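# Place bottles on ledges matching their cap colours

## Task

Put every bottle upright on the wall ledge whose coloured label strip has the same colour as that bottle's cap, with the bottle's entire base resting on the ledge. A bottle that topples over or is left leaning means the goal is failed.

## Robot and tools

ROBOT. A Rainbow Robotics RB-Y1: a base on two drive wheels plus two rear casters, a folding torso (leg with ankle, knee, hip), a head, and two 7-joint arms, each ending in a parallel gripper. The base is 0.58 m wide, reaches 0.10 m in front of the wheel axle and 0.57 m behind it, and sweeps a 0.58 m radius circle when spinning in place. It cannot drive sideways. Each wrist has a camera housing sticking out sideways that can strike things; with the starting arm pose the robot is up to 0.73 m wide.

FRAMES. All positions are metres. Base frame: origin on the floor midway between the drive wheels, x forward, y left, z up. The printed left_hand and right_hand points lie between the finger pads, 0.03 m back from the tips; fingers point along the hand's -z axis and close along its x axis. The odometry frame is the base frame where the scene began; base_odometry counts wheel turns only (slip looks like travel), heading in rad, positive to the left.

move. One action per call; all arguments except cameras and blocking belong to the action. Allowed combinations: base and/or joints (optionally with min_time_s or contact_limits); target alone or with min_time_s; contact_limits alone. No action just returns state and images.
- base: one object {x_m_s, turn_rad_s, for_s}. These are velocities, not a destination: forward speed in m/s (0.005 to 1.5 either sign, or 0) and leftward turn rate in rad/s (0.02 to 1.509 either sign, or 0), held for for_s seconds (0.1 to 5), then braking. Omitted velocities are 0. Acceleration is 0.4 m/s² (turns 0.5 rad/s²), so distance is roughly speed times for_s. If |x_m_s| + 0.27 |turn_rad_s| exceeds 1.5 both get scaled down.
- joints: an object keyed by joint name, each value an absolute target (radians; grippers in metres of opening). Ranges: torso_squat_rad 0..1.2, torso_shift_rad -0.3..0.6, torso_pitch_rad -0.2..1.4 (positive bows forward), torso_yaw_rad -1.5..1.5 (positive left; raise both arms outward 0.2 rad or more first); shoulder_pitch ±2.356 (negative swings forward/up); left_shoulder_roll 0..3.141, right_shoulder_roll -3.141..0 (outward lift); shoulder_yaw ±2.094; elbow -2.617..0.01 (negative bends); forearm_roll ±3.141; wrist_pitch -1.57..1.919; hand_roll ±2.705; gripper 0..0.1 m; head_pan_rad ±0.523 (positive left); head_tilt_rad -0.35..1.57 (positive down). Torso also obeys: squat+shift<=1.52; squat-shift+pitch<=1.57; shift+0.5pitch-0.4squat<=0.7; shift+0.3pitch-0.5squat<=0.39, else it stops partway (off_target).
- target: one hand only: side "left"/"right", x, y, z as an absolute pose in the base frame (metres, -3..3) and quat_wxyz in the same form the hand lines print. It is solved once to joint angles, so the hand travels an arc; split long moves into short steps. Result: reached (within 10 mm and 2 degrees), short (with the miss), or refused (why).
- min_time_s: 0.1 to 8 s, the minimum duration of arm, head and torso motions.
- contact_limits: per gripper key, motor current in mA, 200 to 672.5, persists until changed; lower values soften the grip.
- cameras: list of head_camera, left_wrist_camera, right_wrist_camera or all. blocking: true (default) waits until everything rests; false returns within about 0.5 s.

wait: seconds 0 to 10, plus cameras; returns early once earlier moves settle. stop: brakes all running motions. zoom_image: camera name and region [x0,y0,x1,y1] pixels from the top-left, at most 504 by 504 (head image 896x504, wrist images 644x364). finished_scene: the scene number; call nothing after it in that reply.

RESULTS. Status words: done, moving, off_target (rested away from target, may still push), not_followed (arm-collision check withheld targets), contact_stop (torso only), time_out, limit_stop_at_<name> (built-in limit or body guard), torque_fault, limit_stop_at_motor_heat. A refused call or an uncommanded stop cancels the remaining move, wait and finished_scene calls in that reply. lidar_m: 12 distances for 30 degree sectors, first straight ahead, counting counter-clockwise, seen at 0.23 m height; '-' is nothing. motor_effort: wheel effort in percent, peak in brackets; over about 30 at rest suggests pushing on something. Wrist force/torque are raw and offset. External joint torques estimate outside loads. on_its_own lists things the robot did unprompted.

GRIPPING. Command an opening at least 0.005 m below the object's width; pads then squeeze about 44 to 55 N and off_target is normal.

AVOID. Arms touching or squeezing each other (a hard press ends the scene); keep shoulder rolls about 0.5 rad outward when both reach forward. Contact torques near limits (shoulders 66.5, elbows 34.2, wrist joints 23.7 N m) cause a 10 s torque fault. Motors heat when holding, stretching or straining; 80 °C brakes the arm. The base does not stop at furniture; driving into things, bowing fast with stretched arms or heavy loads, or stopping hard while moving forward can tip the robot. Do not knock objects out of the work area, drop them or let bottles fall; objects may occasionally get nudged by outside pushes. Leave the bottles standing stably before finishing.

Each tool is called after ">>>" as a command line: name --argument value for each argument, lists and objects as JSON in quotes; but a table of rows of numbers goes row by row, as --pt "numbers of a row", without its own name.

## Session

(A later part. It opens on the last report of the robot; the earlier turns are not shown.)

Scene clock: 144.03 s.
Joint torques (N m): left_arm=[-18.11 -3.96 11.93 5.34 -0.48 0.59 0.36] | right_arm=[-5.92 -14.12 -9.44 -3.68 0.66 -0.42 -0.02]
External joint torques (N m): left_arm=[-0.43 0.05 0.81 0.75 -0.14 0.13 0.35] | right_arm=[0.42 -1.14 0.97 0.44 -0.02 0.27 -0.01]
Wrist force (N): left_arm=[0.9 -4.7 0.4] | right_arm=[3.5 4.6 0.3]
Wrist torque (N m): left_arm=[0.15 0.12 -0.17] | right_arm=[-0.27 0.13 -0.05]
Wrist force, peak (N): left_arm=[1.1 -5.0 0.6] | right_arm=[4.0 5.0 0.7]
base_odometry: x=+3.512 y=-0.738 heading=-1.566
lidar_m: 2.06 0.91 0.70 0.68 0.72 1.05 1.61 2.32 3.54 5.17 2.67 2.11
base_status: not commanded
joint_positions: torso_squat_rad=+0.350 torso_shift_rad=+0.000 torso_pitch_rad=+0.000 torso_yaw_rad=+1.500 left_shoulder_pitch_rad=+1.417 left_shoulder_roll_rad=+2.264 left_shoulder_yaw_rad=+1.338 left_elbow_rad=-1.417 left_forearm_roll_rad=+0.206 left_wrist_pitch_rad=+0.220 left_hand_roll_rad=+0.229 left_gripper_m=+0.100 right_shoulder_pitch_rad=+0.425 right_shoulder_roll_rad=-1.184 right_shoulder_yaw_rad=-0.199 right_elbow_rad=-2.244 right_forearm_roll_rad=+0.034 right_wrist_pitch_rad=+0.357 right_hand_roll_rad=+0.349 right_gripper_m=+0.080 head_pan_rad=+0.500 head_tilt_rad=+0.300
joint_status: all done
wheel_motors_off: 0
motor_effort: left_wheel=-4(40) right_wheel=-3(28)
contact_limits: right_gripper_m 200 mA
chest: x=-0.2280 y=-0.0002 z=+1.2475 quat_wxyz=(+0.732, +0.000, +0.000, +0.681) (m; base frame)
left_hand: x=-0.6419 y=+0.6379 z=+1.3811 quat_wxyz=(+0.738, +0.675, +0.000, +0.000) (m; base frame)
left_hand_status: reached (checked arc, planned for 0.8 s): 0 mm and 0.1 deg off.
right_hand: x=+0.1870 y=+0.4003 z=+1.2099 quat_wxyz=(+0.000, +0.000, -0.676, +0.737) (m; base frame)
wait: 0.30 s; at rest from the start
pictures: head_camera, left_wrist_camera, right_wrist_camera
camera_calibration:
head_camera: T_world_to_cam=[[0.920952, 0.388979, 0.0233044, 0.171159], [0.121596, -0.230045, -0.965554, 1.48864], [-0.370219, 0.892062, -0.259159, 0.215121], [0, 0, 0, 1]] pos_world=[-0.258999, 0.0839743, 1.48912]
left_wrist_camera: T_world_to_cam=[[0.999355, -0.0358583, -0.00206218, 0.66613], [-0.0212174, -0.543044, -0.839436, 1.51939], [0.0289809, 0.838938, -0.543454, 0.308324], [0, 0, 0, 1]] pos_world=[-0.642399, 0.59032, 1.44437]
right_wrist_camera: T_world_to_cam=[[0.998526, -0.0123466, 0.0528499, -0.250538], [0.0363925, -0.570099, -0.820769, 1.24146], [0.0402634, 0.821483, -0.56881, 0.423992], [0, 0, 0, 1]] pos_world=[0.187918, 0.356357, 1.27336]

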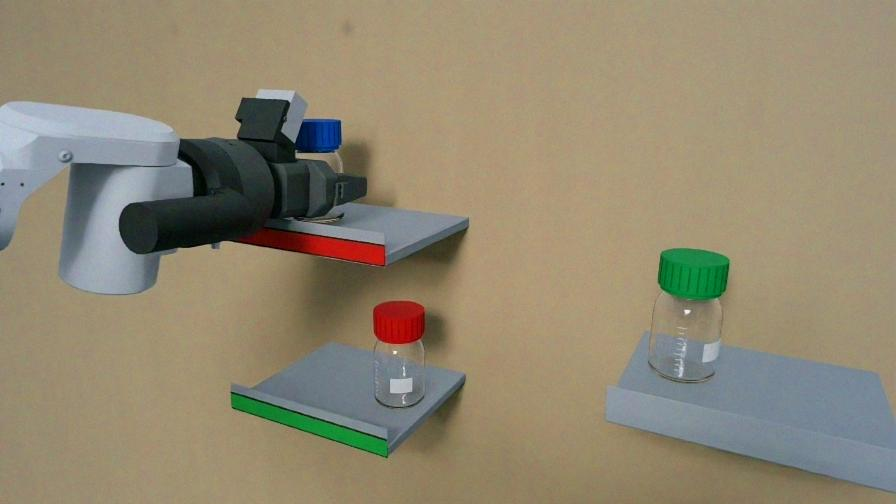

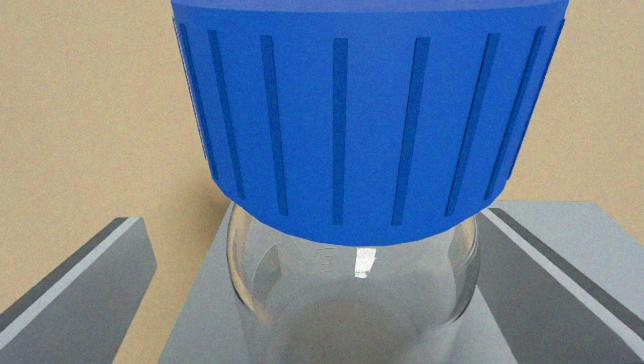

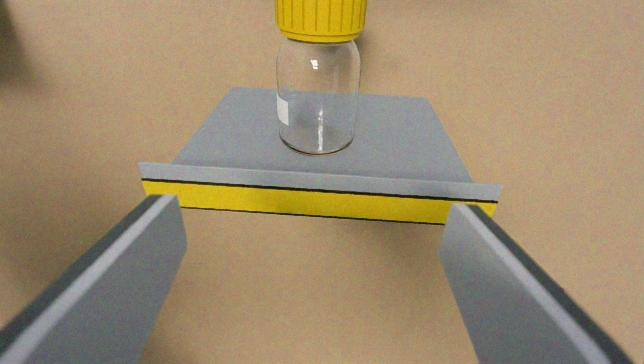

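>>> move --target '{"side": "left", "x": -0.632, "y": 0.641, "z": 1.387, "quat_wxyz": [0.7373, 0.6756, 0, 0]}' --min_time_s 0.8 --cameras '["left_wrist_camera"]'

>>> move --joints '{"left_gripper_m": 0.04}' --cameras '["left_wrist_camera"]'

Scene clock: 148.53 s.
Joint torques (N m): left_arm=[-19.62 -1.63 8.98 4.02 -0.39 0.55 -0.17] | right_arm=[-6.21 -14.02 -9.57 -3.78 0.5 -0.52 -0.02]
External joint torques (N m): left_arm=[-1.72 1.95 -2.09 -0.67 -0.01 0.14 -0.18] | right_arm=[0.13 -1.03 0.84 0.35 -0.17 0.18 -0.01]
Wrist force (N): left_arm=[1.2 -4.4 0.4] | right_arm=[3.6 4.5 1.1]
Wrist torque (N m): left_arm=[0.12 0.15 -0.02] | right_arm=[-0.27 0.14 -0.05]
Wrist force, peak (N): left_arm=[0.8 -5.1 0.8] | right_arm=[3.1 5.5 0.0]
move: done
base_odometry: x=+3.512 y=-0.738 heading=-1.566
lidar_m: 2.06 0.91 0.69 0.68 0.72 1.06 1.62 2.32 3.54 5.17 2.66 2.11
base_status: not commanded
joint_positions: torso_squat_rad=+0.350 torso_shift_rad=+0.000 torso_pitch_rad=+0.000 torso_yaw_rad=+1.500 left_shoulder_pitch_rad=+1.382 left_shoulder_roll_rad=+2.281 left_shoulder_yaw_rad=+1.316 left_elbow_rad=-1.422 left_forearm_roll_rad=+0.239 left_wrist_pitch_rad=+0.241 left_hand_roll_rad=+0.209 left_gripper_m=+0.100 right_shoulder_pitch_rad=+0.425 right_shoulder_roll_rad=-1.184 right_shoulder_yaw_rad=-0.199 right_elbow_rad=-2.244 right_forearm_roll_rad=+0.034 right_wrist_pitch_rad=+0.357 right_hand_roll_rad=+0.349 right_gripper_m=+0.080 head_pan_rad=+0.500 head_tilt_rad=+0.300
joint_status: all done
wheel_motors_off: 0
motor_effort: left_wheel=-4(5) right_wheel=-3(3)
contact_limits: right_gripper_m 200 mA
chest: x=-0.2280 y=-0.0002 z=+1.2475 quat_wxyz=(+0.732, +0.000, +0.000, +0.681) (m; base frame)
left_hand: x=-0.6322 y=+0.6407 z=+1.3874 quat_wxyz=(+0.736, +0.677, +0.000, +0.000) (m; base frame)
left_hand_status: reached (checked arc, planned for 0.8 s): 1 mm and 0.2 deg off.
right_hand: x=+0.1870 y=+0.4003 z=+1.2099 quat_wxyz=(+0.000, +0.000, -0.676, +0.737) (m; base frame)
pictures: left_wrist_camera
camera_calibration:
left_wrist_camera: T_world_to_cam=[[0.999316, -0.0369364, -0.00190096, 0.657018], [-0.0215215, -0.538928, -0.842077, 1.52721], [0.0300788, 0.841541, -0.539354, 0.302395], [0, 0, 0, 1]] pos_world=[-0.632796, 0.592844, 1.45037]

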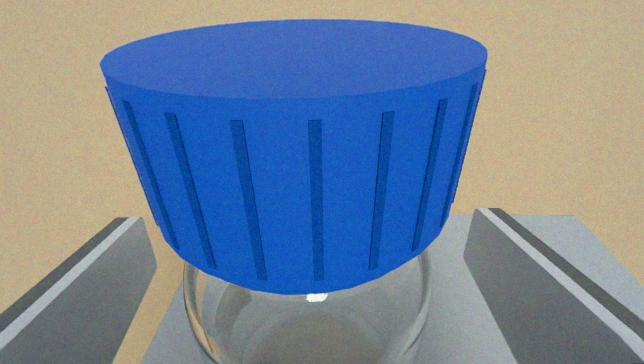

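Scene clock: 149.73 s.
Joint torques (N m): left_arm=[-19.18 -1.91 8.79 4.04 -0.3 0.41 0.12] | right_arm=[-5.64 -14 -9.6 -3.81 0.52 -0.55 -0.05]
External joint torques (N m): left_arm=[-1.28 1.68 -2.28 -0.65 0.09 0 0.1] | right_arm=[0.7 -1.02 0.81 0.32 -0.16 0.14 -0.04]
Wrist force (N): left_arm=[0.9 -3.8 1.0] | right_arm=[2.5 4.2 0.8]
Wrist torque (N m): left_arm=[0.11 0.13 0.01] | right_arm=[-0.23 -0.01 -0.05]
Wrist force, peak (N): left_arm=[1.1 -4.8 0.8] | right_arm=[3.7 5.0 0.2]
move: off_target
base_odometry: x=+3.512 y=-0.738 heading=-1.566
lidar_m: 2.06 0.90 0.69 0.68 0.72 1.06 1.62 2.32 3.53 5.16 2.67 2.11
base_status: not commanded
joint_positions: torso_squat_rad=+0.350 torso_shift_rad=+0.000 torso_pitch_rad=+0.000 torso_yaw_rad=+1.500 left_shoulder_pitch_rad=+1.382 left_shoulder_roll_rad=+2.281 left_shoulder_yaw_rad=+1.316 left_elbow_rad=-1.422 left_forearm_roll_rad=+0.239 left_wrist_pitch_rad=+0.241 left_hand_roll_rad=+0.209 left_gripper_m=+0.055 right_shoulder_pitch_rad=+0.425 right_shoulder_roll_rad=-1.184 right_shoulder_yaw_rad=-0.199 right_elbow_rad=-2.244 right_forearm_roll_rad=+0.034 right_wrist_pitch_rad=+0.357 right_hand_roll_rad=+0.349 right_gripper_m=+0.080 head_pan_rad=+0.500 head_tilt_rad=+0.300
joint_status: left_gripper_m off_target (ended at +0.055, target +0.040)
wheel_motors_off: 0
motor_effort: left_wheel=-5(5) right_wheel=-2(4)
contact_limits: right_gripper_m 200 mA
chest: x=-0.2280 y=-0.0002 z=+1.2475 quat_wxyz=(+0.732, +0.000, +0.000, +0.681) (m; base frame)
left_hand: x=-0.6322 y=+0.6407 z=+1.3874 quat_wxyz=(+0.736, +0.677, +0.000, +0.000) (m; base frame)
right_hand: x=+0.1870 y=+0.4003 z=+1.2099 quat_wxyz=(+0.000, +0.000, -0.676, +0.737) (m; base frame)
pictures: left_wrist_camera
camera_calibration:
left_wrist_camera: T_world_to_cam=[[0.999316, -0.0369362, -0.00190068, 0.657018], [-0.0215187, -0.538857, -0.842122, 1.52732], [0.0300806, 0.841587, -0.539283, 0.30232], [0, 0, 0, 1]] pos_world=[-0.632796, 0.592844, 1.45047]

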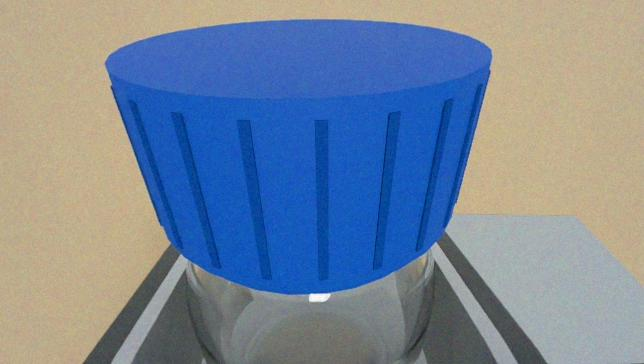

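>>> move --target '{"side": "left", "x": -0.632, "y": 0.638, "z": 1.43, "quat_wxyz": [0.7373, 0.6756, 0, 0]}' --min_time_s 0.8 --cameras '["head_camera", "left_wrist_camera"]'

>>> move --target '{"side": "left", "x": -0.625, "y": 0.52, "z": 1.435, "quat_wxyz": [0.7373, 0.6756, 0, 0]}' --min_time_s 1.0

>>> move --target '{"side": "left", "x": -0.60, "y": 0.38, "z": 1.435, "quat_wxyz": [0.7373, 0.6756, 0, 0]}' --min_time_s 1.2 --cameras '["head_camera", "left_wrist_camera"]'

Scene clock: 153.63 s.
Joint torques (N m): left_arm=[-18.99 2.23 9.74 6.47 -0.53 -0.09 0.33] | right_arm=[-5.89 -13.85 -9.55 -3.74 0.61 -0.48 0.12]
External joint torques (N m): left_arm=[-1.35 1.5 -0.75 0.9 -0.25 -0.11 0.31] | right_arm=[0.45 -0.86 0.86 0.38 -0.06 0.21 0.13]
Wrist force (N): left_arm=[1.1 -6.2 0.6] | right_arm=[3.2 3.9 0.7]
Wrist torque (N m): left_arm=[0.13 0.11 0.00] | right_arm=[-0.19 0.08 -0.03]
Wrist force, peak (N): left_arm=[0.7 -7.0 0.1] | right_arm=[3.9 5.1 0.4]
move: done
base_odometry: x=+3.512 y=-0.738 heading=-1.566
lidar_m: 2.06 0.90 0.69 0.67 0.72 1.05 1.62 2.32 3.54 5.16 2.67 2.11
base_status: not commanded
joint_positions: torso_squat_rad=+0.350 torso_shift_rad=+0.000 torso_pitch_rad=+0.000 torso_yaw_rad=+1.500 left_shoulder_pitch_rad=+1.112 left_shoulder_roll_rad=+2.298 left_shoulder_yaw_rad=+1.076 left_elbow_rad=-1.379 left_forearm_roll_rad=+0.520 left_wrist_pitch_rad=+0.194 left_hand_roll_rad=+0.016 left_gripper_m=+0.055 right_shoulder_pitch_rad=+0.425 right_shoulder_roll_rad=-1.184 right_shoulder_yaw_rad=-0.199 right_elbow_rad=-2.244 right_forearm_roll_rad=+0.034 right_wrist_pitch_rad=+0.357 right_hand_roll_rad=+0.349 right_gripper_m=+0.080 head_pan_rad=+0.500 head_tilt_rad=+0.300
joint_status: all done
wheel_motors_off: 0
motor_effort: left_wheel=-4(5) right_wheel=-1(3)
contact_limits: right_gripper_m 200 mA
chest: x=-0.2279 y=-0.0002 z=+1.2475 quat_wxyz=(+0.732, +0.000, +0.000, +0.681) (m; base frame)
left_hand: x=-0.6323 y=+0.6378 z=+1.4306 quat_wxyz=(+0.733, +0.680, +0.000, +0.000) (m; base frame)
left_hand_status: reached (checked arc, planned for 0.8 s): 1 mm and 0.7 deg off.
right_hand: x=+0.1870 y=+0.4003 z=+1.2099 quat_wxyz=(+0.000, +0.000, -0.676, +0.737) (m; base frame)
pictures: head_camera, left_wrist_camera
camera_calibration:
head_camera: T_world_to_cam=[[0.920952, 0.388979, 0.0233044, 0.171159], [0.121596, -0.230045, -0.965554, 1.48864], [-0.370219, 0.892062, -0.259159, 0.215121], [0, 0, 0, 1]] pos_world=[-0.258999, 0.0839743, 1.48912]
left_wrist_camera: T_world_to_cam=[[0.999374, -0.0353203, -0.00188268, 0.656032], [-0.020414, -0.532502, -0.846182, 1.56456], [0.0288849, 0.845691, -0.53289, 0.315513], [0, 0, 0, 1]] pos_world=[-0.632796, 0.589479, 1.49328]

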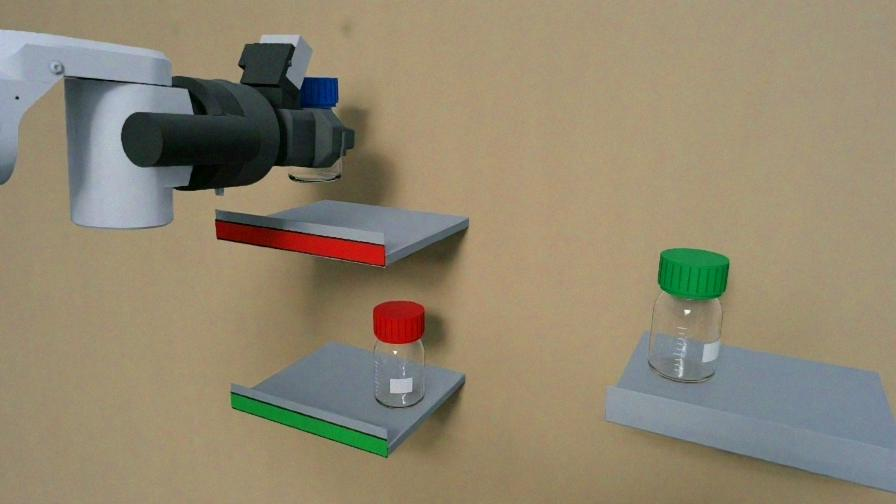

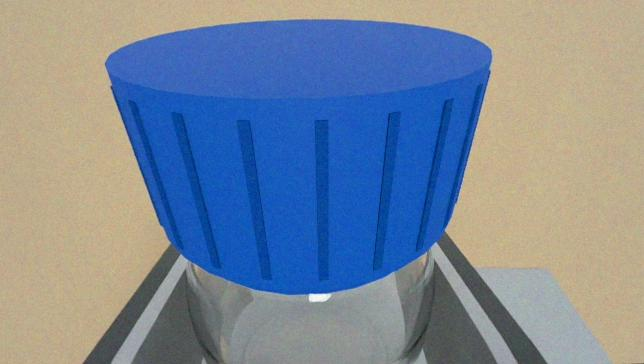

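Scene clock: 154.97 s.
Joint torques (N m): left_arm=[-11.47 7.44 12.84 3.57 -0.98 -0.91 0.48] | right_arm=[-5.34 -14.06 -9.43 -3.5 0.46 -0.56 0.1]
External joint torques (N m): left_arm=[-0.92 1.23 1.24 -0.19 -0.22 -0.2 0.47] | right_arm=[0.99 -1.08 0.98 0.63 -0.22 0.13 0.11]
Wrist force (N): left_arm=[0.8 -6.3 0.5] | right_arm=[3.2 5.0 0.6]
Wrist torque (N m): left_arm=[0.13 0.09 -0.01] | right_arm=[-0.33 0.08 -0.06]
Wrist force, peak (N): left_arm=[1.0 -7.5 0.2] | right_arm=[3.8 4.7 0.5]
move: done
base_odometry: x=+3.512 y=-0.738 heading=-1.566
lidar_m: 2.07 0.91 0.69 0.68 0.72 1.05 1.62 2.32 3.53 5.17 2.66 2.11
base_status: not commanded
joint_positions: torso_squat_rad=+0.350 torso_shift_rad=+0.000 torso_pitch_rad=+0.000 torso_yaw_rad=+1.500 left_shoulder_pitch_rad=+0.929 left_shoulder_roll_rad=+1.849 left_shoulder_yaw_rad=+1.141 left_elbow_rad=-1.954 left_forearm_roll_rad=+0.721 left_wrist_pitch_rad=+0.478 left_hand_roll_rad=-0.351 left_gripper_m=+0.055 right_shoulder_pitch_rad=+0.425 right_shoulder_roll_rad=-1.184 right_shoulder_yaw_rad=-0.199 right_elbow_rad=-2.244 right_forearm_roll_rad=+0.034 right_wrist_pitch_rad=+0.357 right_hand_roll_rad=+0.349 right_gripper_m=+0.080 head_pan_rad=+0.500 head_tilt_rad=+0.300
joint_status: all done
wheel_motors_off: 0
motor_effort: left_wheel=-5(5) right_wheel=-2(4)
contact_limits: right_gripper_m 200 mA
chest: x=-0.2280 y=-0.0002 z=+1.2475 quat_wxyz=(+0.732, +0.000, +0.000, +0.682) (m; base frame)
left_hand: x=-0.6245 y=+0.5199 z=+1.4342 quat_wxyz=(+0.734, +0.679, +0.000, +0.001) (m; base frame)
left_hand_status: reached (checked arc, planned for 1.0 s): 1 mm and 0.6 deg off.
right_hand: x=+0.1870 y=+0.4003 z=+1.2099 quat_wxyz=(+0.000, +0.000, -0.676, +0.737) (m; base frame)
pictures: none

Scene clock: 156.50 s.
Joint torques (N m): left_arm=[-4.64 8.74 9.87 3.58 -1.31 -1.76 0.19] | right_arm=[-5.6 -14.33 -9.25 -3.55 0.66 -0.41 -0.03]
External joint torques (N m): left_arm=[-1.58 0.45 1.28 -0.33 -0.27 -0.49 0.18] | right_arm=[0.74 -1.35 1.16 0.57 -0.01 0.29 -0.02]
Wrist force (N): left_arm=[0.9 -5.9 0.6] | right_arm=[3.3 4.5 0.1]
Wrist torque (N m): left_arm=[0.08 0.13 -0.02] | right_arm=[-0.26 0.11 -0.07]
Wrist force, peak (N): left_arm=[0.7 -7.1 0.1] | right_arm=[3.6 4.9 0.5]
move: done
base_odometry: x=+3.512 y=-0.738 heading=-1.566
lidar_m: 2.07 0.91 0.69 0.68 0.72 1.05 1.62 2.32 3.54 5.17 2.66 2.11
base_status: not commanded
joint_positions: torso_squat_rad=+0.350 torso_shift_rad=+0.000 torso_pitch_rad=+0.000 torso_yaw_rad=+1.500 left_shoulder_pitch_rad=+0.872 left_shoulder_roll_rad=+1.387 left_shoulder_yaw_rad=+1.428 left_elbow_rad=-2.450 left_forearm_roll_rad=+1.063 left_wrist_pitch_rad=+0.794 left_hand_roll_rad=-0.670 left_gripper_m=+0.055 right_shoulder_pitch_rad=+0.425 right_shoulder_roll_rad=-1.184 right_shoulder_yaw_rad=-0.199 right_elbow_rad=-2.244 right_forearm_roll_rad=+0.034 right_wrist_pitch_rad=+0.357 right_hand_roll_rad=+0.349 right_gripper_m=+0.080 head_pan_rad=+0.500 head_tilt_rad=+0.300
joint_status: all done
wheel_motors_off: 0
motor_effort: left_wheel=-4(5) right_wheel=-3(3)
contact_limits: right_gripper_m 200 mA
chest: x=-0.2280 y=-0.0002 z=+1.2475 quat_wxyz=(+0.732, +0.000, +0.000, +0.681) (m; base frame)
left_hand: x=-0.5996 y=+0.3803 z=+1.4347 quat_wxyz=(+0.736, +0.677, +0.001, +0.001) (m; base frame)
left_hand_status: reached (checked arc, planned for 1.2 s): 1 mm and 0.2 deg off.
right_hand: x=+0.1870 y=+0.4003 z=+1.2099 quat_wxyz=(+0.000, +0.000, -0.676, +0.737) (m; base frame)
pictures: head_camera, left_wrist_camera
camera_calibration:
head_camera: T_world_to_cam=[[0.920956, 0.388972, 0.0232664, 0.171217], [0.121596, -0.230146, -0.96553, 1.48861], [-0.37021, 0.892039, -0.259251, 0.215264], [0, 0, 0, 1]] pos_world=[-0.258999, 0.0839746, 1.48912]
left_wrist_camera: T_world_to_cam=[[0.999396, -0.0346801, -0.00225855, 0.614652], [-0.0206092, -0.539072, -0.842007, 1.42795], [0.0279834, 0.841545, -0.539461, 0.544879], [0, 0, 0, 1]] pos_world=[-0.600099, 0.332542, 1.49767]

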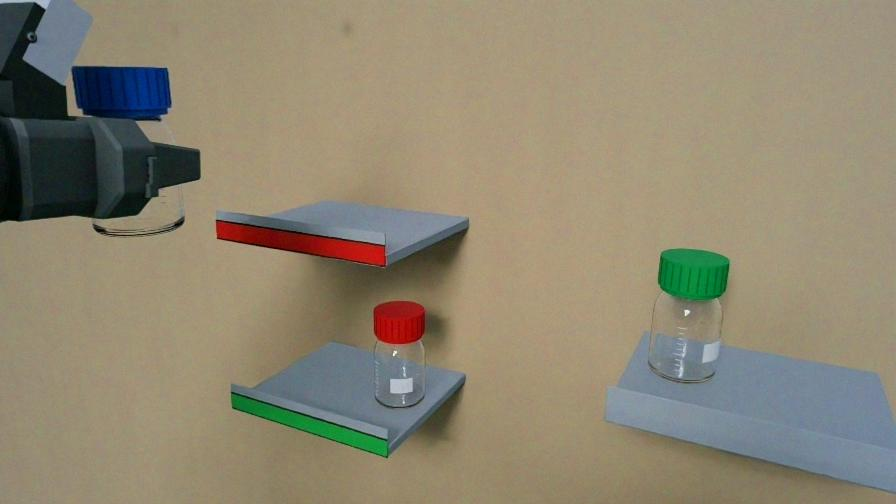

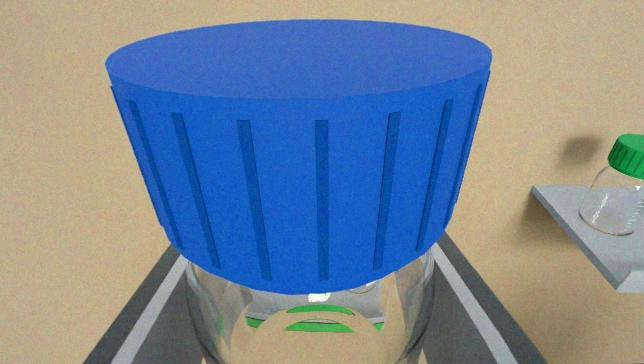

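>>> move --base '{"turn_rad_s": -0.15, "for_s": 0.4333}'

>>> move --base '{"x_m_s": 0.35, "for_s": 1.867}' --joints '{"head_pan_rad": 0.0, "head_tilt_rad": 0.3}' --cameras '["head_camera", "left_wrist_camera"]'

Scene clock: 157.97 s.
Joint torques (N m): left_arm=[-4.43 8.96 10.35 3.74 -1.38 -1.64 0.22] | right_arm=[-5.29 -13.7 -9.32 -3.77 0.69 -0.56 -0.07]
External joint torques (N m): left_arm=[-1.37 0.66 1.76 -0.18 -0.35 -0.37 0.21] | right_arm=[1.05 -0.72 1.09 0.35 0.01 0.13 -0.06]
Wrist force (N): left_arm=[0.6 -6.3 0.7] | right_arm=[3.2 4.6 0.5]
Wrist torque (N m): left_arm=[0.14 0.08 -0.03] | right_arm=[-0.28 0.04 0.02]
Wrist force, peak (N): left_arm=[0.7 -6.4 0.6] | right_arm=[3.6 5.2 -0.4]
move: done
base_odometry: x=+3.512 y=-0.738 heading=-1.630
lidar_m: 2.07 0.96 0.70 0.67 0.71 0.99 1.62 2.30 3.09 5.16 2.67 2.13
base_status: done (sent for 0.43 of 0.43 s)
joint_positions: torso_squat_rad=+0.350 torso_shift_rad=+0.000 torso_pitch_rad=+0.000 torso_yaw_rad=+1.500 left_shoulder_pitch_rad=+0.872 left_shoulder_roll_rad=+1.387 left_shoulder_yaw_rad=+1.428 left_elbow_rad=-2.450 left_forearm_roll_rad=+1.063 left_wrist_pitch_rad=+0.794 left_hand_roll_rad=-0.670 left_gripper_m=+0.055 right_shoulder_pitch_rad=+0.425 right_shoulder_roll_rad=-1.184 right_shoulder_yaw_rad=-0.199 right_elbow_rad=-2.244 right_forearm_roll_rad=+0.034 right_wrist_pitch_rad=+0.357 right_hand_roll_rad=+0.349 right_gripper_m=+0.080 head_pan_rad=+0.500 head_tilt_rad=+0.300
joint_status: not commanded
wheel_motors_off: 0
motor_effort: left_wheel=+0(16) right_wheel=-5(23)
contact_limits: right_gripper_m 200 mA
chest: x=-0.2280 y=-0.0002 z=+1.2475 quat_wxyz=(+0.732, +0.000, +0.000, +0.681) (m; base frame)
left_hand: x=-0.5996 y=+0.3803 z=+1.4347 quat_wxyz=(+0.736, +0.677, +0.001, +0.001) (m; base frame)
right_hand: x=+0.1870 y=+0.4003 z=+1.2099 quat_wxyz=(+0.000, +0.000, -0.676, +0.737) (m; base frame)
pictures: none

Scene clock: 161.27 s.
Joint torques (N m): left_arm=[-4.44 9.09 10.09 3.79 -1.44 -1.52 0.25] | right_arm=[-5.27 -13.99 -9.37 -3.79 0.73 -0.68 0]
External joint torques (N m): left_arm=[-1.38 0.8 1.5 -0.12 -0.4 -0.25 0.24] | right_arm=[1.06 -1.01 1.04 0.34 0.05 0.02 0.01]
Wrist force (N): left_arm=[0.5 -5.9 0.3] | right_arm=[3.6 3.8 0.5]
Wrist torque (N m): left_arm=[0.11 0.09 -0.01] | right_arm=[-0.18 0.10 -0.04]
Wrist force, peak (N): left_arm=[1.4 -6.4 0.6] | right_arm=[4.2 4.9 0.3]
move: done
base_odometry: x=+3.474 y=-1.390 heading=-1.630
lidar_m: 1.42 0.95 0.70 0.67 0.70 0.97 2.26 2.95 4.62 5.17 1.98 1.47
base_status: done (sent for 1.87 of 1.87 s)
joint_positions: torso_squat_rad=+0.350 torso_shift_rad=+0.000 torso_pitch_rad=+0.000 torso_yaw_rad=+1.500 left_shoulder_pitch_rad=+0.872 left_shoulder_roll_rad=+1.387 left_shoulder_yaw_rad=+1.428 left_elbow_rad=-2.450 left_forearm_roll_rad=+1.063 left_wrist_pitch_rad=+0.794 left_hand_roll_rad=-0.670 left_gripper_m=+0.055 right_shoulder_pitch_rad=+0.425 right_shoulder_roll_rad=-1.184 right_shoulder_yaw_rad=-0.199 right_elbow_rad=-2.244 right_forearm_roll_rad=+0.034 right_wrist_pitch_rad=+0.357 right_hand_roll_rad=+0.349 right_gripper_m=+0.080 head_pan_rad=+0.000 head_tilt_rad=+0.300
joint_status: all done
wheel_motors_off: 0
motor_effort: left_wheel=+5(37) right_wheel=-8(27)
contact_limits: right_gripper_m 200 mA
chest: x=-0.2279 y=-0.0002 z=+1.2475 quat_wxyz=(+0.732, +0.000, +0.000, +0.681) (m; base frame)
left_hand: x=-0.5995 y=+0.3803 z=+1.4347 quat_wxyz=(+0.736, +0.677, +0.001, +0.000) (m; base frame)
right_hand: x=+0.1870 y=+0.4003 z=+1.2099 quat_wxyz=(+0.000, +0.000, -0.676, +0.737) (m; base frame)
pictures: head_camera, left_wrist_camera
camera_calibration:
head_camera: T_world_to_cam=[[0.994707, -0.100172, 0.0228934, 0.199006], [-0.00398447, -0.260231, -0.965538, 1.46086], [0.102677, 0.960336, -0.259252, 0.320788], [0, 0, 0, 1]] pos_world=[-0.225069, 0.0920307, 1.48912]
left_wrist_camera: T_world_to_cam=[[0.999394, -0.0347336, -0.00234294, 0.614695], [-0.0207091, -0.539068, -0.842007, 1.42789], [0.0279829, 0.841546, -0.539461, 0.544876], [0, 0, 0, 1]] pos_world=[-0.6, 0.332542, 1.49767]

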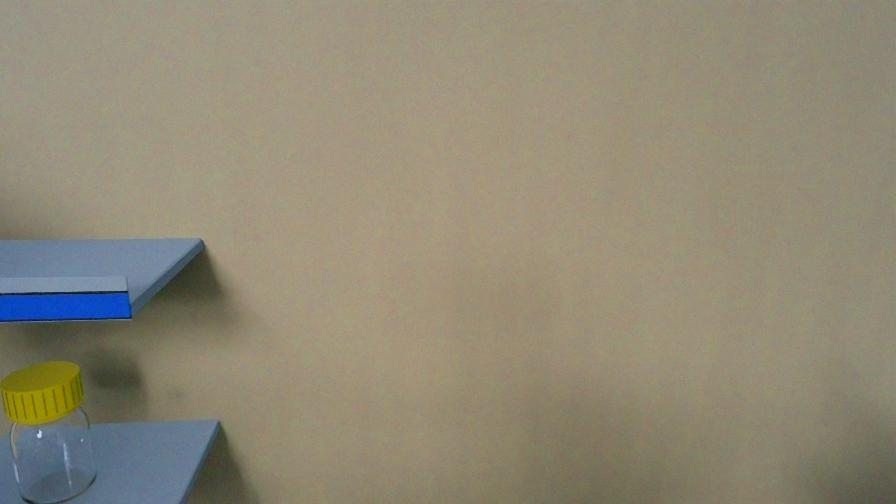

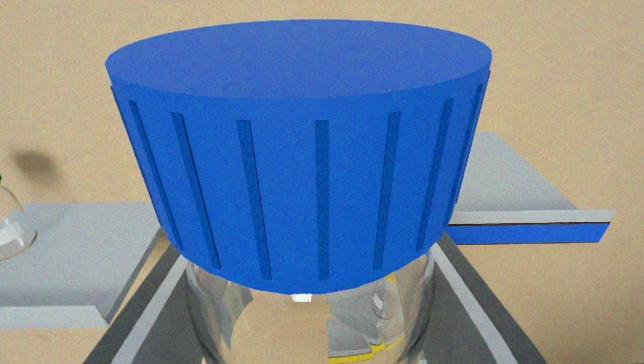

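>>> move --target '{"side": "left", "x": -0.49, "y": 0.41, "z": 1.437, "quat_wxyz": [0.7373, 0.6756, 0, 0]}' --min_time_s 1.0

>>> move --target '{"side": "left", "x": -0.49, "y": 0.50, "z": 1.437, "quat_wxyz": [0.7373, 0.6756, 0, 0]}' --min_time_s 0.9

>>> move --target '{"side": "left", "x": -0.49, "y": 0.588, "z": 1.435, "quat_wxyz": [0.7373, 0.6756, 0, 0]}' --min_time_s 0.9 --cameras '["head_camera", "left_wrist_camera"]'

Scene clock: 164.17 s.
Joint torques (N m): left_arm=[-8.67 5.91 6.35 5.81 -2.04 -0.4 0.03] | right_arm=[-5.78 -13.99 -9.38 -3.77 0.55 -0.59 0.08]
External joint torques (N m): left_arm=[-1.49 0.73 -1.62 -0.11 -0.28 -0.18 0.02] | right_arm=[0.56 -1 1.03 0.35 -0.13 0.1 0.09]
Wrist force (N): left_arm=[0.6 -5.9 0.2] | right_arm=[3.2 4.3 0.6]
Wrist torque (N m): left_arm=[0.08 0.05 -0.14] | right_arm=[-0.19 0.10 -0.05]
Wrist force, peak (N): left_arm=[1.2 -6.5 -0.1] | right_arm=[3.7 5.1 0.7]
move: done
base_odometry: x=+3.474 y=-1.390 heading=-1.630
lidar_m: 1.41 0.95 0.70 0.67 0.70 0.97 2.26 2.95 4.61 5.17 1.97 1.47
base_status: not commanded
joint_positions: torso_squat_rad=+0.350 torso_shift_rad=+0.000 torso_pitch_rad=+0.000 torso_yaw_rad=+1.500 left_shoulder_pitch_rad=+0.825 left_shoulder_roll_rad=+1.839 left_shoulder_yaw_rad=+1.399 left_elbow_rad=-2.555 left_forearm_roll_rad=+0.779 left_wrist_pitch_rad=+1.111 left_hand_roll_rad=-0.106 left_gripper_m=+0.055 right_shoulder_pitch_rad=+0.425 right_shoulder_roll_rad=-1.184 right_shoulder_yaw_rad=-0.199 right_elbow_rad=-2.244 right_forearm_roll_rad=+0.034 right_wrist_pitch_rad=+0.357 right_hand_roll_rad=+0.349 right_gripper_m=+0.080 head_pan_rad=+0.000 head_tilt_rad=+0.300
joint_status: all done
wheel_motors_off: 0
motor_effort: left_wheel=+6(6) right_wheel=-7(8)
contact_limits: right_gripper_m 200 mA
chest: x=-0.2279 y=-0.0002 z=+1.2475 quat_wxyz=(+0.732, +0.000, +0.000, +0.681) (m; base frame)
left_hand: x=-0.4900 y=+0.4100 z=+1.4372 quat_wxyz=(+0.737, +0.676, +0.000, +0.000) (m; base frame)
left_hand_status: reached (checked arc, planned for 1.0 s): 0 mm and 0.0 deg off.
right_hand: x=+0.1870 y=+0.4003 z=+1.2099 quat_wxyz=(+0.000, +0.000, -0.676, +0.737) (m; base frame)
pictures: none

Scene clock: 165.47 s.
Joint torques (N m): left_arm=[-12.92 3.26 9.4 6.27 -1.86 0.09 0.37] | right_arm=[-5.46 -14.14 -9.44 -3.77 0.47 -0.5 0.02]
External joint torques (N m): left_arm=[-1.14 0.7 -0.55 0.94 -0.29 0.1 0.35] | right_arm=[0.88 -1.15 0.97 0.35 -0.21 0.2 0.03]
Wrist force (N): left_arm=[0.8 -6.3 0.5] | right_arm=[2.8 4.2 0.6]
Wrist torque (N m): left_arm=[0.15 0.09 -0.14] | right_arm=[-0.22 0.02 -0.05]
Wrist force, peak (N): left_arm=[0.9 -6.9 0.0] | right_arm=[3.8 4.8 0.9]
move: done
base_odometry: x=+3.474 y=-1.390 heading=-1.630
lidar_m: 1.42 0.95 0.69 0.67 0.70 0.97 2.25 2.95 4.61 5.17 1.97 1.47
base_status: not commanded
joint_positions: torso_squat_rad=+0.350 torso_shift_rad=+0.000 torso_pitch_rad=+0.000 torso_yaw_rad=+1.500 left_shoulder_pitch_rad=+0.929 left_shoulder_roll_rad=+2.082 left_shoulder_yaw_rad=+1.291 left_elbow_rad=-2.238 left_forearm_roll_rad=+0.602 left_wrist_pitch_rad=+0.935 left_hand_roll_rad=-0.002 left_gripper_m=+0.055 right_shoulder_pitch_rad=+0.425 right_shoulder_roll_rad=-1.184 right_shoulder_yaw_rad=-0.199 right_elbow_rad=-2.244 right_forearm_roll_rad=+0.034 right_wrist_pitch_rad=+0.357 right_hand_roll_rad=+0.349 right_gripper_m=+0.080 head_pan_rad=+0.000 head_tilt_rad=+0.300
joint_status: all done
wheel_motors_off: 0
motor_effort: left_wheel=+6(7) right_wheel=-8(8)
contact_limits: right_gripper_m 200 mA
chest: x=-0.2279 y=-0.0002 z=+1.2475 quat_wxyz=(+0.732, +0.000, +0.000, +0.681) (m; base frame)
left_hand: x=-0.4899 y=+0.4996 z=+1.4370 quat_wxyz=(+0.737, +0.676, +0.000, +0.000) (m; base frame)
left_hand_status: reached (checked arc, planned for 0.9 s): 0 mm and 0.0 deg off.
right_hand: x=+0.1870 y=+0.4003 z=+1.2099 quat_wxyz=(+0.000, +0.000, -0.676, +0.737) (m; base frame)
pictures: none

Scene clock: 166.70 s.
Joint torques (N m): left_arm=[-17.95 0.18 9.85 6.4 -1.55 0.31 0.5] | right_arm=[-5.67 -13.78 -9.47 -3.48 0.59 -0.56 0.2]
External joint torques (N m): left_arm=[-1.51 0.54 -0.87 0.9 -0.26 0.17 0.49] | right_arm=[0.67 -0.79 0.94 0.64 -0.09 0.13 0.21]
Wrist force (N): left_arm=[1.0 -6.3 0.4] | right_arm=[3.1 4.7 0.8]
Wrist torque (N m): left_arm=[0.14 0.12 -0.15] | right_arm=[-0.26 0.06 -0.05]
Wrist force, peak (N): left_arm=[0.8 -7.0 -0.3] | right_arm=[3.4 4.8 0.7]
move: done
base_odometry: x=+3.474 y=-1.390 heading=-1.630
lidar_m: 1.42 0.94 0.70 0.67 0.70 0.97 2.26 2.96 4.61 5.17 1.97 1.46
base_status: not commanded
joint_positions: torso_squat_rad=+0.350 torso_shift_rad=+0.000 torso_pitch_rad=+0.000 torso_yaw_rad=+1.500 left_shoulder_pitch_rad=+1.030 left_shoulder_roll_rad=+2.327 left_shoulder_yaw_rad=+1.244 left_elbow_rad=-1.862 left_forearm_roll_rad=+0.527 left_wrist_pitch_rad=+0.744 left_hand_roll_rad=+0.072 left_gripper_m=+0.055 right_shoulder_pitch_rad=+0.425 right_shoulder_roll_rad=-1.184 right_shoulder_yaw_rad=-0.199 right_elbow_rad=-2.244 right_forearm_roll_rad=+0.034 right_wrist_pitch_rad=+0.357 right_hand_roll_rad=+0.349 right_gripper_m=+0.080 head_pan_rad=+0.000 head_tilt_rad=+0.300
joint_status: all done
wheel_motors_off: 0
motor_effort: left_wheel=+6(7) right_wheel=-7(8)
contact_limits: right_gripper_m 200 mA
chest: x=-0.2280 y=-0.0002 z=+1.2475 quat_wxyz=(+0.732, +0.000, +0.000, +0.681) (m; base frame)
left_hand: x=-0.4898 y=+0.5875 z=+1.4350 quat_wxyz=(+0.737, +0.676, +0.000, +0.000) (m; base frame)
left_hand_status: reached (checked arc, planned for 0.9 s): 1 mm and 0.0 deg off.
right_hand: x=+0.1870 y=+0.4003 z=+1.2099 quat_wxyz=(+0.000, +0.000, -0.676, +0.737) (m; base frame)
pictures: head_camera, left_wrist_camera
camera_calibration:
head_camera: T_world_to_cam=[[0.994707, -0.100172, 0.0228934, 0.199006], [-0.00398447, -0.260231, -0.965538, 1.46086], [0.102677, 0.960336, -0.259252, 0.320788], [0, 0, 0, 1]] pos_world=[-0.225069, 0.0920307, 1.48912]
left_wrist_camera: T_world_to_cam=[[0.999332, -0.0364974, -0.0018294, 0.512512], [-0.0213171, -0.541558, -0.840393, 1.54095], [0.0296814, 0.839871, -0.541974, 0.373139], [0, 0, 0, 1]] pos_world=[-0.490397, 0.539829, 1.49817]

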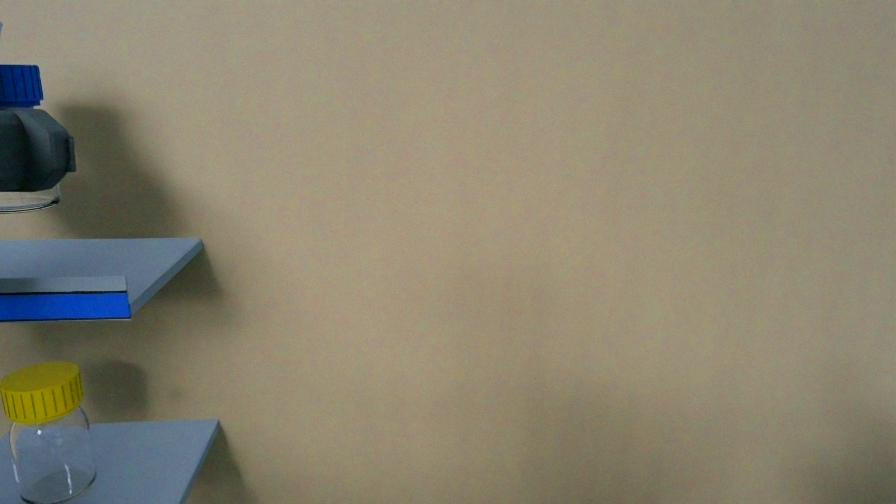

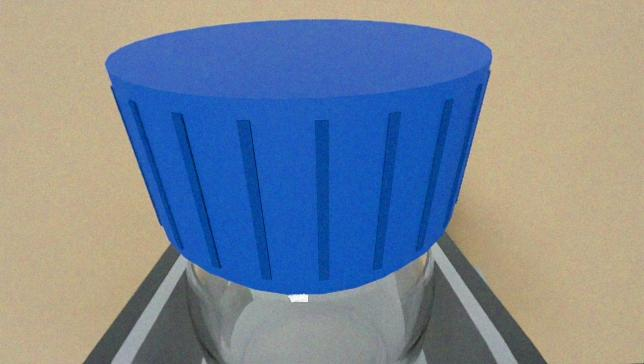

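>>> move --target '{"side": "left", "x": -0.49, "y": 0.588, "z": 1.396, "quat_wxyz": [0.7373, 0.6756, 0, 0]}' --min_time_s 1.0

>>> move --target '{"side": "left", "x": -0.49, "y": 0.588, "z": 1.391, "quat_wxyz": [0.7373, 0.6756, 0, 0]}' --min_time_s 0.5 --cameras '["head_camera", "left_wrist_camera"]'

Scene clock: 168.50 s.
Joint torques (N m): left_arm=[-17.7 0.18 9.49 4.86 -1.7 0.66 0.54] | right_arm=[-6.06 -13.74 -9.55 -3.62 0.54 -0.57 -0.05]
External joint torques (N m): left_arm=[-1.04 1.6 -1.35 -0.2 -0.38 0.23 0.53] | right_arm=[0.28 -0.76 0.86 0.51 -0.14 0.12 -0.04]
Wrist force (N): left_arm=[0.9 -6.0 0.3] | right_arm=[3.2 4.6 -0.1]
Wrist torque (N m): left_arm=[0.11 0.11 -0.14] | right_arm=[-0.25 0.07 -0.05]
Wrist force, peak (N): left_arm=[0.9 -6.4 0.6] | right_arm=[3.0 5.6 0.0]
move: done
base_odometry: x=+3.474 y=-1.390 heading=-1.630
lidar_m: 1.42 0.95 0.70 0.67 0.70 0.97 2.26 2.95 4.61 5.18 1.96 1.46
base_status: not commanded
joint_positions: torso_squat_rad=+0.350 torso_shift_rad=+0.000 torso_pitch_rad=+0.000 torso_yaw_rad=+1.500 left_shoulder_pitch_rad=+1.123 left_shoulder_roll_rad=+2.331 left_shoulder_yaw_rad=+1.238 left_elbow_rad=-1.918 left_forearm_roll_rad=+0.363 left_wrist_pitch_rad=+0.775 left_hand_roll_rad=+0.215 left_gripper_m=+0.055 right_shoulder_pitch_rad=+0.425 right_shoulder_roll_rad=-1.184 right_shoulder_yaw_rad=-0.199 right_elbow_rad=-2.244 right_forearm_roll_rad=+0.034 right_wrist_pitch_rad=+0.357 right_hand_roll_rad=+0.349 right_gripper_m=+0.080 head_pan_rad=+0.000 head_tilt_rad=+0.300
joint_status: all done
wheel_motors_off: 0
motor_effort: left_wheel=+6(7) right_wheel=-7(8)
contact_limits: right_gripper_m 200 mA
chest: x=-0.2280 y=-0.0002 z=+1.2475 quat_wxyz=(+0.732, +0.000, +0.000, +0.681) (m; base frame)
left_hand: x=-0.4899 y=+0.5879 z=+1.3964 quat_wxyz=(+0.738, +0.675, +0.000, +0.000) (m; base frame)
left_hand_status: reached (checked arc, planned for 1.0 s): 0 mm and 0.1 deg off.
right_hand: x=+0.1870 y=+0.4003 z=+1.2099 quat_wxyz=(+0.000, +0.000, -0.676, +0.737) (m; base frame)
pictures: none

Scene clock: 169.33 s.
Joint torques (N m): left_arm=[-17.42 0.1 9.92 4.54 -1.7 0.73 0.51] | right_arm=[-6.07 -14.28 -9.58 -3.57 0.67 -0.57 0.03]
External joint torques (N m): left_arm=[-0.72 1.68 -0.93 -0.46 -0.38 0.26 0.5] | right_arm=[0.26 -1.29 0.83 0.56 -0.01 0.13 0.03]
Wrist force (N): left_arm=[0.8 -5.9 0.1] | right_arm=[2.5 4.3 0.2]
Wrist torque (N m): left_arm=[0.11 0.09 -0.15] | right_arm=[-0.25 0.00 -0.04]
Wrist force, peak (N): left_arm=[1.0 -6.4 0.4] | right_arm=[4.0 5.1 1.1]
move: done
base_odometry: x=+3.474 y=-1.390 heading=-1.630
lidar_m: 1.42 0.95 0.69 0.67 0.70 0.98 2.26 2.95 4.61 5.17 1.98 1.47
base_status: not commanded
joint_positions: torso_squat_rad=+0.350 torso_shift_rad=+0.000 torso_pitch_rad=+0.000 torso_yaw_rad=+1.500 left_shoulder_pitch_rad=+1.137 left_shoulder_roll_rad=+2.332 left_shoulder_yaw_rad=+1.238 left_elbow_rad=-1.924 left_forearm_roll_rad=+0.341 left_wrist_pitch_rad=+0.781 left_hand_roll_rad=+0.234 left_gripper_m=+0.055 right_shoulder_pitch_rad=+0.425 right_shoulder_roll_rad=-1.184 right_shoulder_yaw_rad=-0.199 right_elbow_rad=-2.244 right_forearm_roll_rad=+0.034 right_wrist_pitch_rad=+0.357 right_hand_roll_rad=+0.349 right_gripper_m=+0.080 head_pan_rad=+0.000 head_tilt_rad=+0.300
joint_status: all done
wheel_motors_off: 0
motor_effort: left_wheel=+6(7) right_wheel=-7(8)
contact_limits: right_gripper_m 200 mA
chest: x=-0.2280 y=-0.0002 z=+1.2475 quat_wxyz=(+0.732, +0.000, +0.000, +0.681) (m; base frame)
left_hand: x=-0.4901 y=+0.5880 z=+1.3913 quat_wxyz=(+0.737, +0.676, +0.000, +0.000) (m; base frame)
left_hand_status: reached (checked arc, planned for 0.5 s): 0 mm and 0.0 deg off.
right_hand: x=+0.1870 y=+0.4003 z=+1.2099 quat_wxyz=(+0.000, +0.000, -0.676, +0.737) (m; base frame)
pictures: head_camera, left_wrist_camera
camera_calibration:
head_camera: T_world_to_cam=[[0.994707, -0.100172, 0.0228934, 0.199006], [-0.00398447, -0.260231, -0.965538, 1.46086], [0.102677, 0.960336, -0.259252, 0.320788], [0, 0, 0, 1]] pos_world=[-0.225069, 0.0920307, 1.48912]
left_wrist_camera: T_world_to_cam=[[0.999336, -0.0363918, -0.00163471, 0.512315], [-0.0211178, -0.542172, -0.840002, 1.50448], [0.0296829, 0.839479, -0.542581, 0.350108], [0, 0, 0, 1]] pos_world=[-0.490596, 0.540425, 1.45457]

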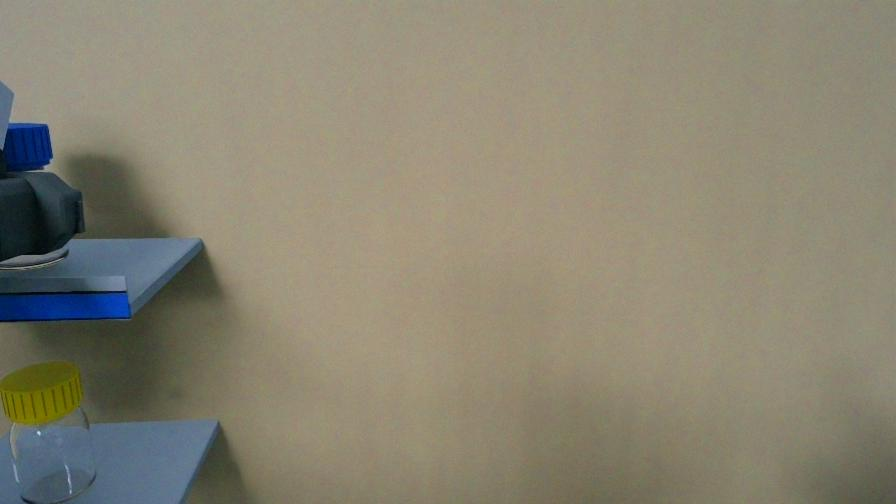

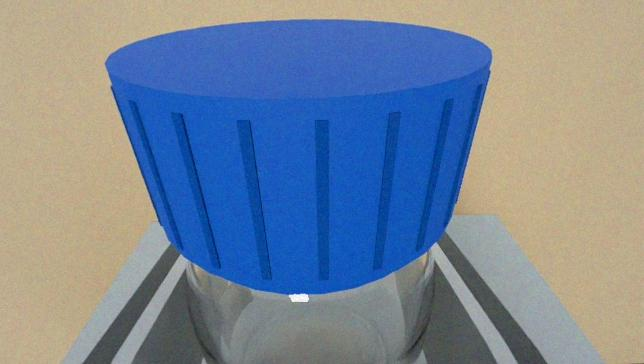

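>>> move --target '{"side": "left", "x": -0.49, "y": 0.588, "z": 1.387, "quat_wxyz": [0.7373, 0.6756, 0, 0]}' --min_time_s 0.4

>>> move --target '{"side": "left", "x": -0.49, "y": 0.588, "z": 1.384, "quat_wxyz": [0.7373, 0.6756, 0, 0]}' --min_time_s 0.4 --cameras '["head_camera"]'

>>> zoom_image --camera "head_camera" --region '[0, 80, 210, 330]'

Scene clock: 170.57 s.
Joint torques (N m): left_arm=[-17.36 -0.39 9.98 4.43 -1.65 0.69 0.42] | right_arm=[-6.06 -14.24 -9.23 -3.68 0.47 -0.45 0.09]
External joint torques (N m): left_arm=[-0.64 1.32 -0.88 -0.52 -0.33 0.2 0.41] | right_arm=[0.28 -1.26 1.18 0.44 -0.21 0.24 0.09]
Wrist force (N): left_arm=[0.4 -6.1 0.6] | right_arm=[3.0 4.3 0.5]
Wrist torque (N m): left_arm=[0.13 0.04 -0.15] | right_arm=[-0.24 0.03 -0.04]
Wrist force, peak (N): left_arm=[0.8 -6.5 0.3] | right_arm=[3.6 4.9 -0.4]
move: done
base_odometry: x=+3.474 y=-1.390 heading=-1.630
lidar_m: 1.41 0.95 0.70 0.67 0.70 0.98 2.26 2.95 4.61 5.18 1.97 1.47
base_status: not commanded
joint_positions: torso_squat_rad=+0.350 torso_shift_rad=+0.000 torso_pitch_rad=+0.000 torso_yaw_rad=+1.500 left_shoulder_pitch_rad=+1.147 left_shoulder_roll_rad=+2.334 left_shoulder_yaw_rad=+1.238 left_elbow_rad=-1.928 left_forearm_roll_rad=+0.324 left_wrist_pitch_rad=+0.785 left_hand_roll_rad=+0.248 left_gripper_m=+0.055 right_shoulder_pitch_rad=+0.425 right_shoulder_roll_rad=-1.184 right_shoulder_yaw_rad=-0.199 right_elbow_rad=-2.244 right_forearm_roll_rad=+0.034 right_wrist_pitch_rad=+0.357 right_hand_roll_rad=+0.349 right_gripper_m=+0.080 head_pan_rad=+0.000 head_tilt_rad=+0.300
joint_status: all done
wheel_motors_off: 0
motor_effort: left_wheel=+6(7) right_wheel=-7(8)
contact_limits: right_gripper_m 200 mA
chest: x=-0.2280 y=-0.0002 z=+1.2475 quat_wxyz=(+0.732, +0.000, +0.000, +0.681) (m; base frame)
left_hand: x=-0.4901 y=+0.5880 z=+1.3873 quat_wxyz=(+0.737, +0.676, +0.000, +0.000) (m; base frame)
left_hand_status: reached (checked arc, planned for 0.4 s): 0 mm and 0.0 deg off.
right_hand: x=+0.1870 y=+0.4003 z=+1.2099 quat_wxyz=(+0.000, +0.000, -0.676, +0.737) (m; base frame)
pictures: none

Scene clock: 171.30 s.
Joint torques (N m): left_arm=[-13.33 0.89 9.28 2.76 -0.48 0.25 0.5] | right_arm=[-5.44 -13.93 -8.97 -3.66 0.45 -0.54 0.08]
External joint torques (N m): left_arm=[3.42 2.68 -1.58 -2.15 0.85 -0.26 0.48] | right_arm=[0.9 -0.94 1.44 0.46 -0.23 0.15 0.08]
Wrist force (N): left_arm=[0.4 1.8 -0.8] | right_arm=[2.5 4.0 0.7]
Wrist torque (N m): left_arm=[0.14 0.08 -0.12] | right_arm=[-0.18 -0.01 -0.06]
Wrist force, peak (N): left_arm=[0.4 -6.3 0.5] | right_arm=[3.7 4.9 0.1]
move: done
base_odometry: x=+3.474 y=-1.390 heading=-1.630
lidar_m: 1.41 0.96 0.70 0.67 0.70 0.97 2.26 2.95 4.61 5.17 1.97 1.48
base_status: not commanded
joint_positions: torso_squat_rad=+0.350 torso_shift_rad=+0.000 torso_pitch_rad=+0.000 torso_yaw_rad=+1.500 left_shoulder_pitch_rad=+1.155 left_shoulder_roll_rad=+2.335 left_shoulder_yaw_rad=+1.238 left_elbow_rad=-1.931 left_forearm_roll_rad=+0.311 left_wrist_pitch_rad=+0.789 left_hand_roll_rad=+0.259 left_gripper_m=+0.055 right_shoulder_pitch_rad=+0.425 right_shoulder_roll_rad=-1.184 right_shoulder_yaw_rad=-0.199 right_elbow_rad=-2.244 right_forearm_roll_rad=+0.034 right_wrist_pitch_rad=+0.357 right_hand_roll_rad=+0.349 right_gripper_m=+0.080 head_pan_rad=+0.000 head_tilt_rad=+0.300
joint_status: all done
wheel_motors_off: 0
motor_effort: left_wheel=+6(6) right_wheel=-6(7)
contact_limits: right_gripper_m 200 mA
chest: x=-0.2280 y=-0.0002 z=+1.2475 quat_wxyz=(+0.732, +0.000, +0.000, +0.681) (m; base frame)
left_hand: x=-0.4901 y=+0.5880 z=+1.3851 quat_wxyz=(+0.737, +0.676, +0.000, +0.000) (m; base frame)
left_hand_status: reached (checked arc, planned for 0.4 s): 1 mm and 0.1 deg off.
right_hand: x=+0.1870 y=+0.4003 z=+1.2099 quat_wxyz=(+0.000, +0.000, -0.676, +0.737) (m; base frame)
pictures: head_camera
camera_calibration:
head_camera: T_world_to_cam=[[0.994708, -0.100167, 0.02288, 0.199013], [-0.00398346, -0.260111, -0.96557, 1.46096], [0.10267, 0.960369, -0.259134, 0.320728], [0, 0, 0, 1]] pos_world=[-0.225069, 0.0919303, 1.48922]

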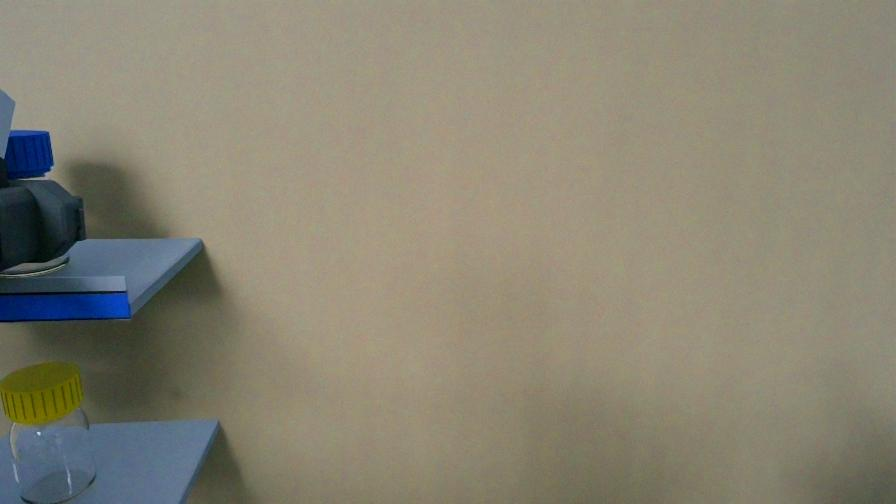

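Scaled by 2.016 from the camera's 896x504 image, which has a finer 1280x720 frame.

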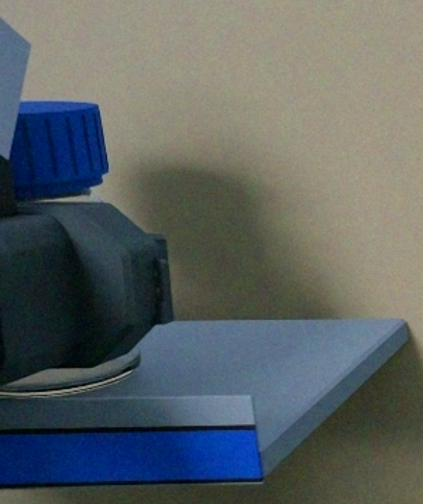

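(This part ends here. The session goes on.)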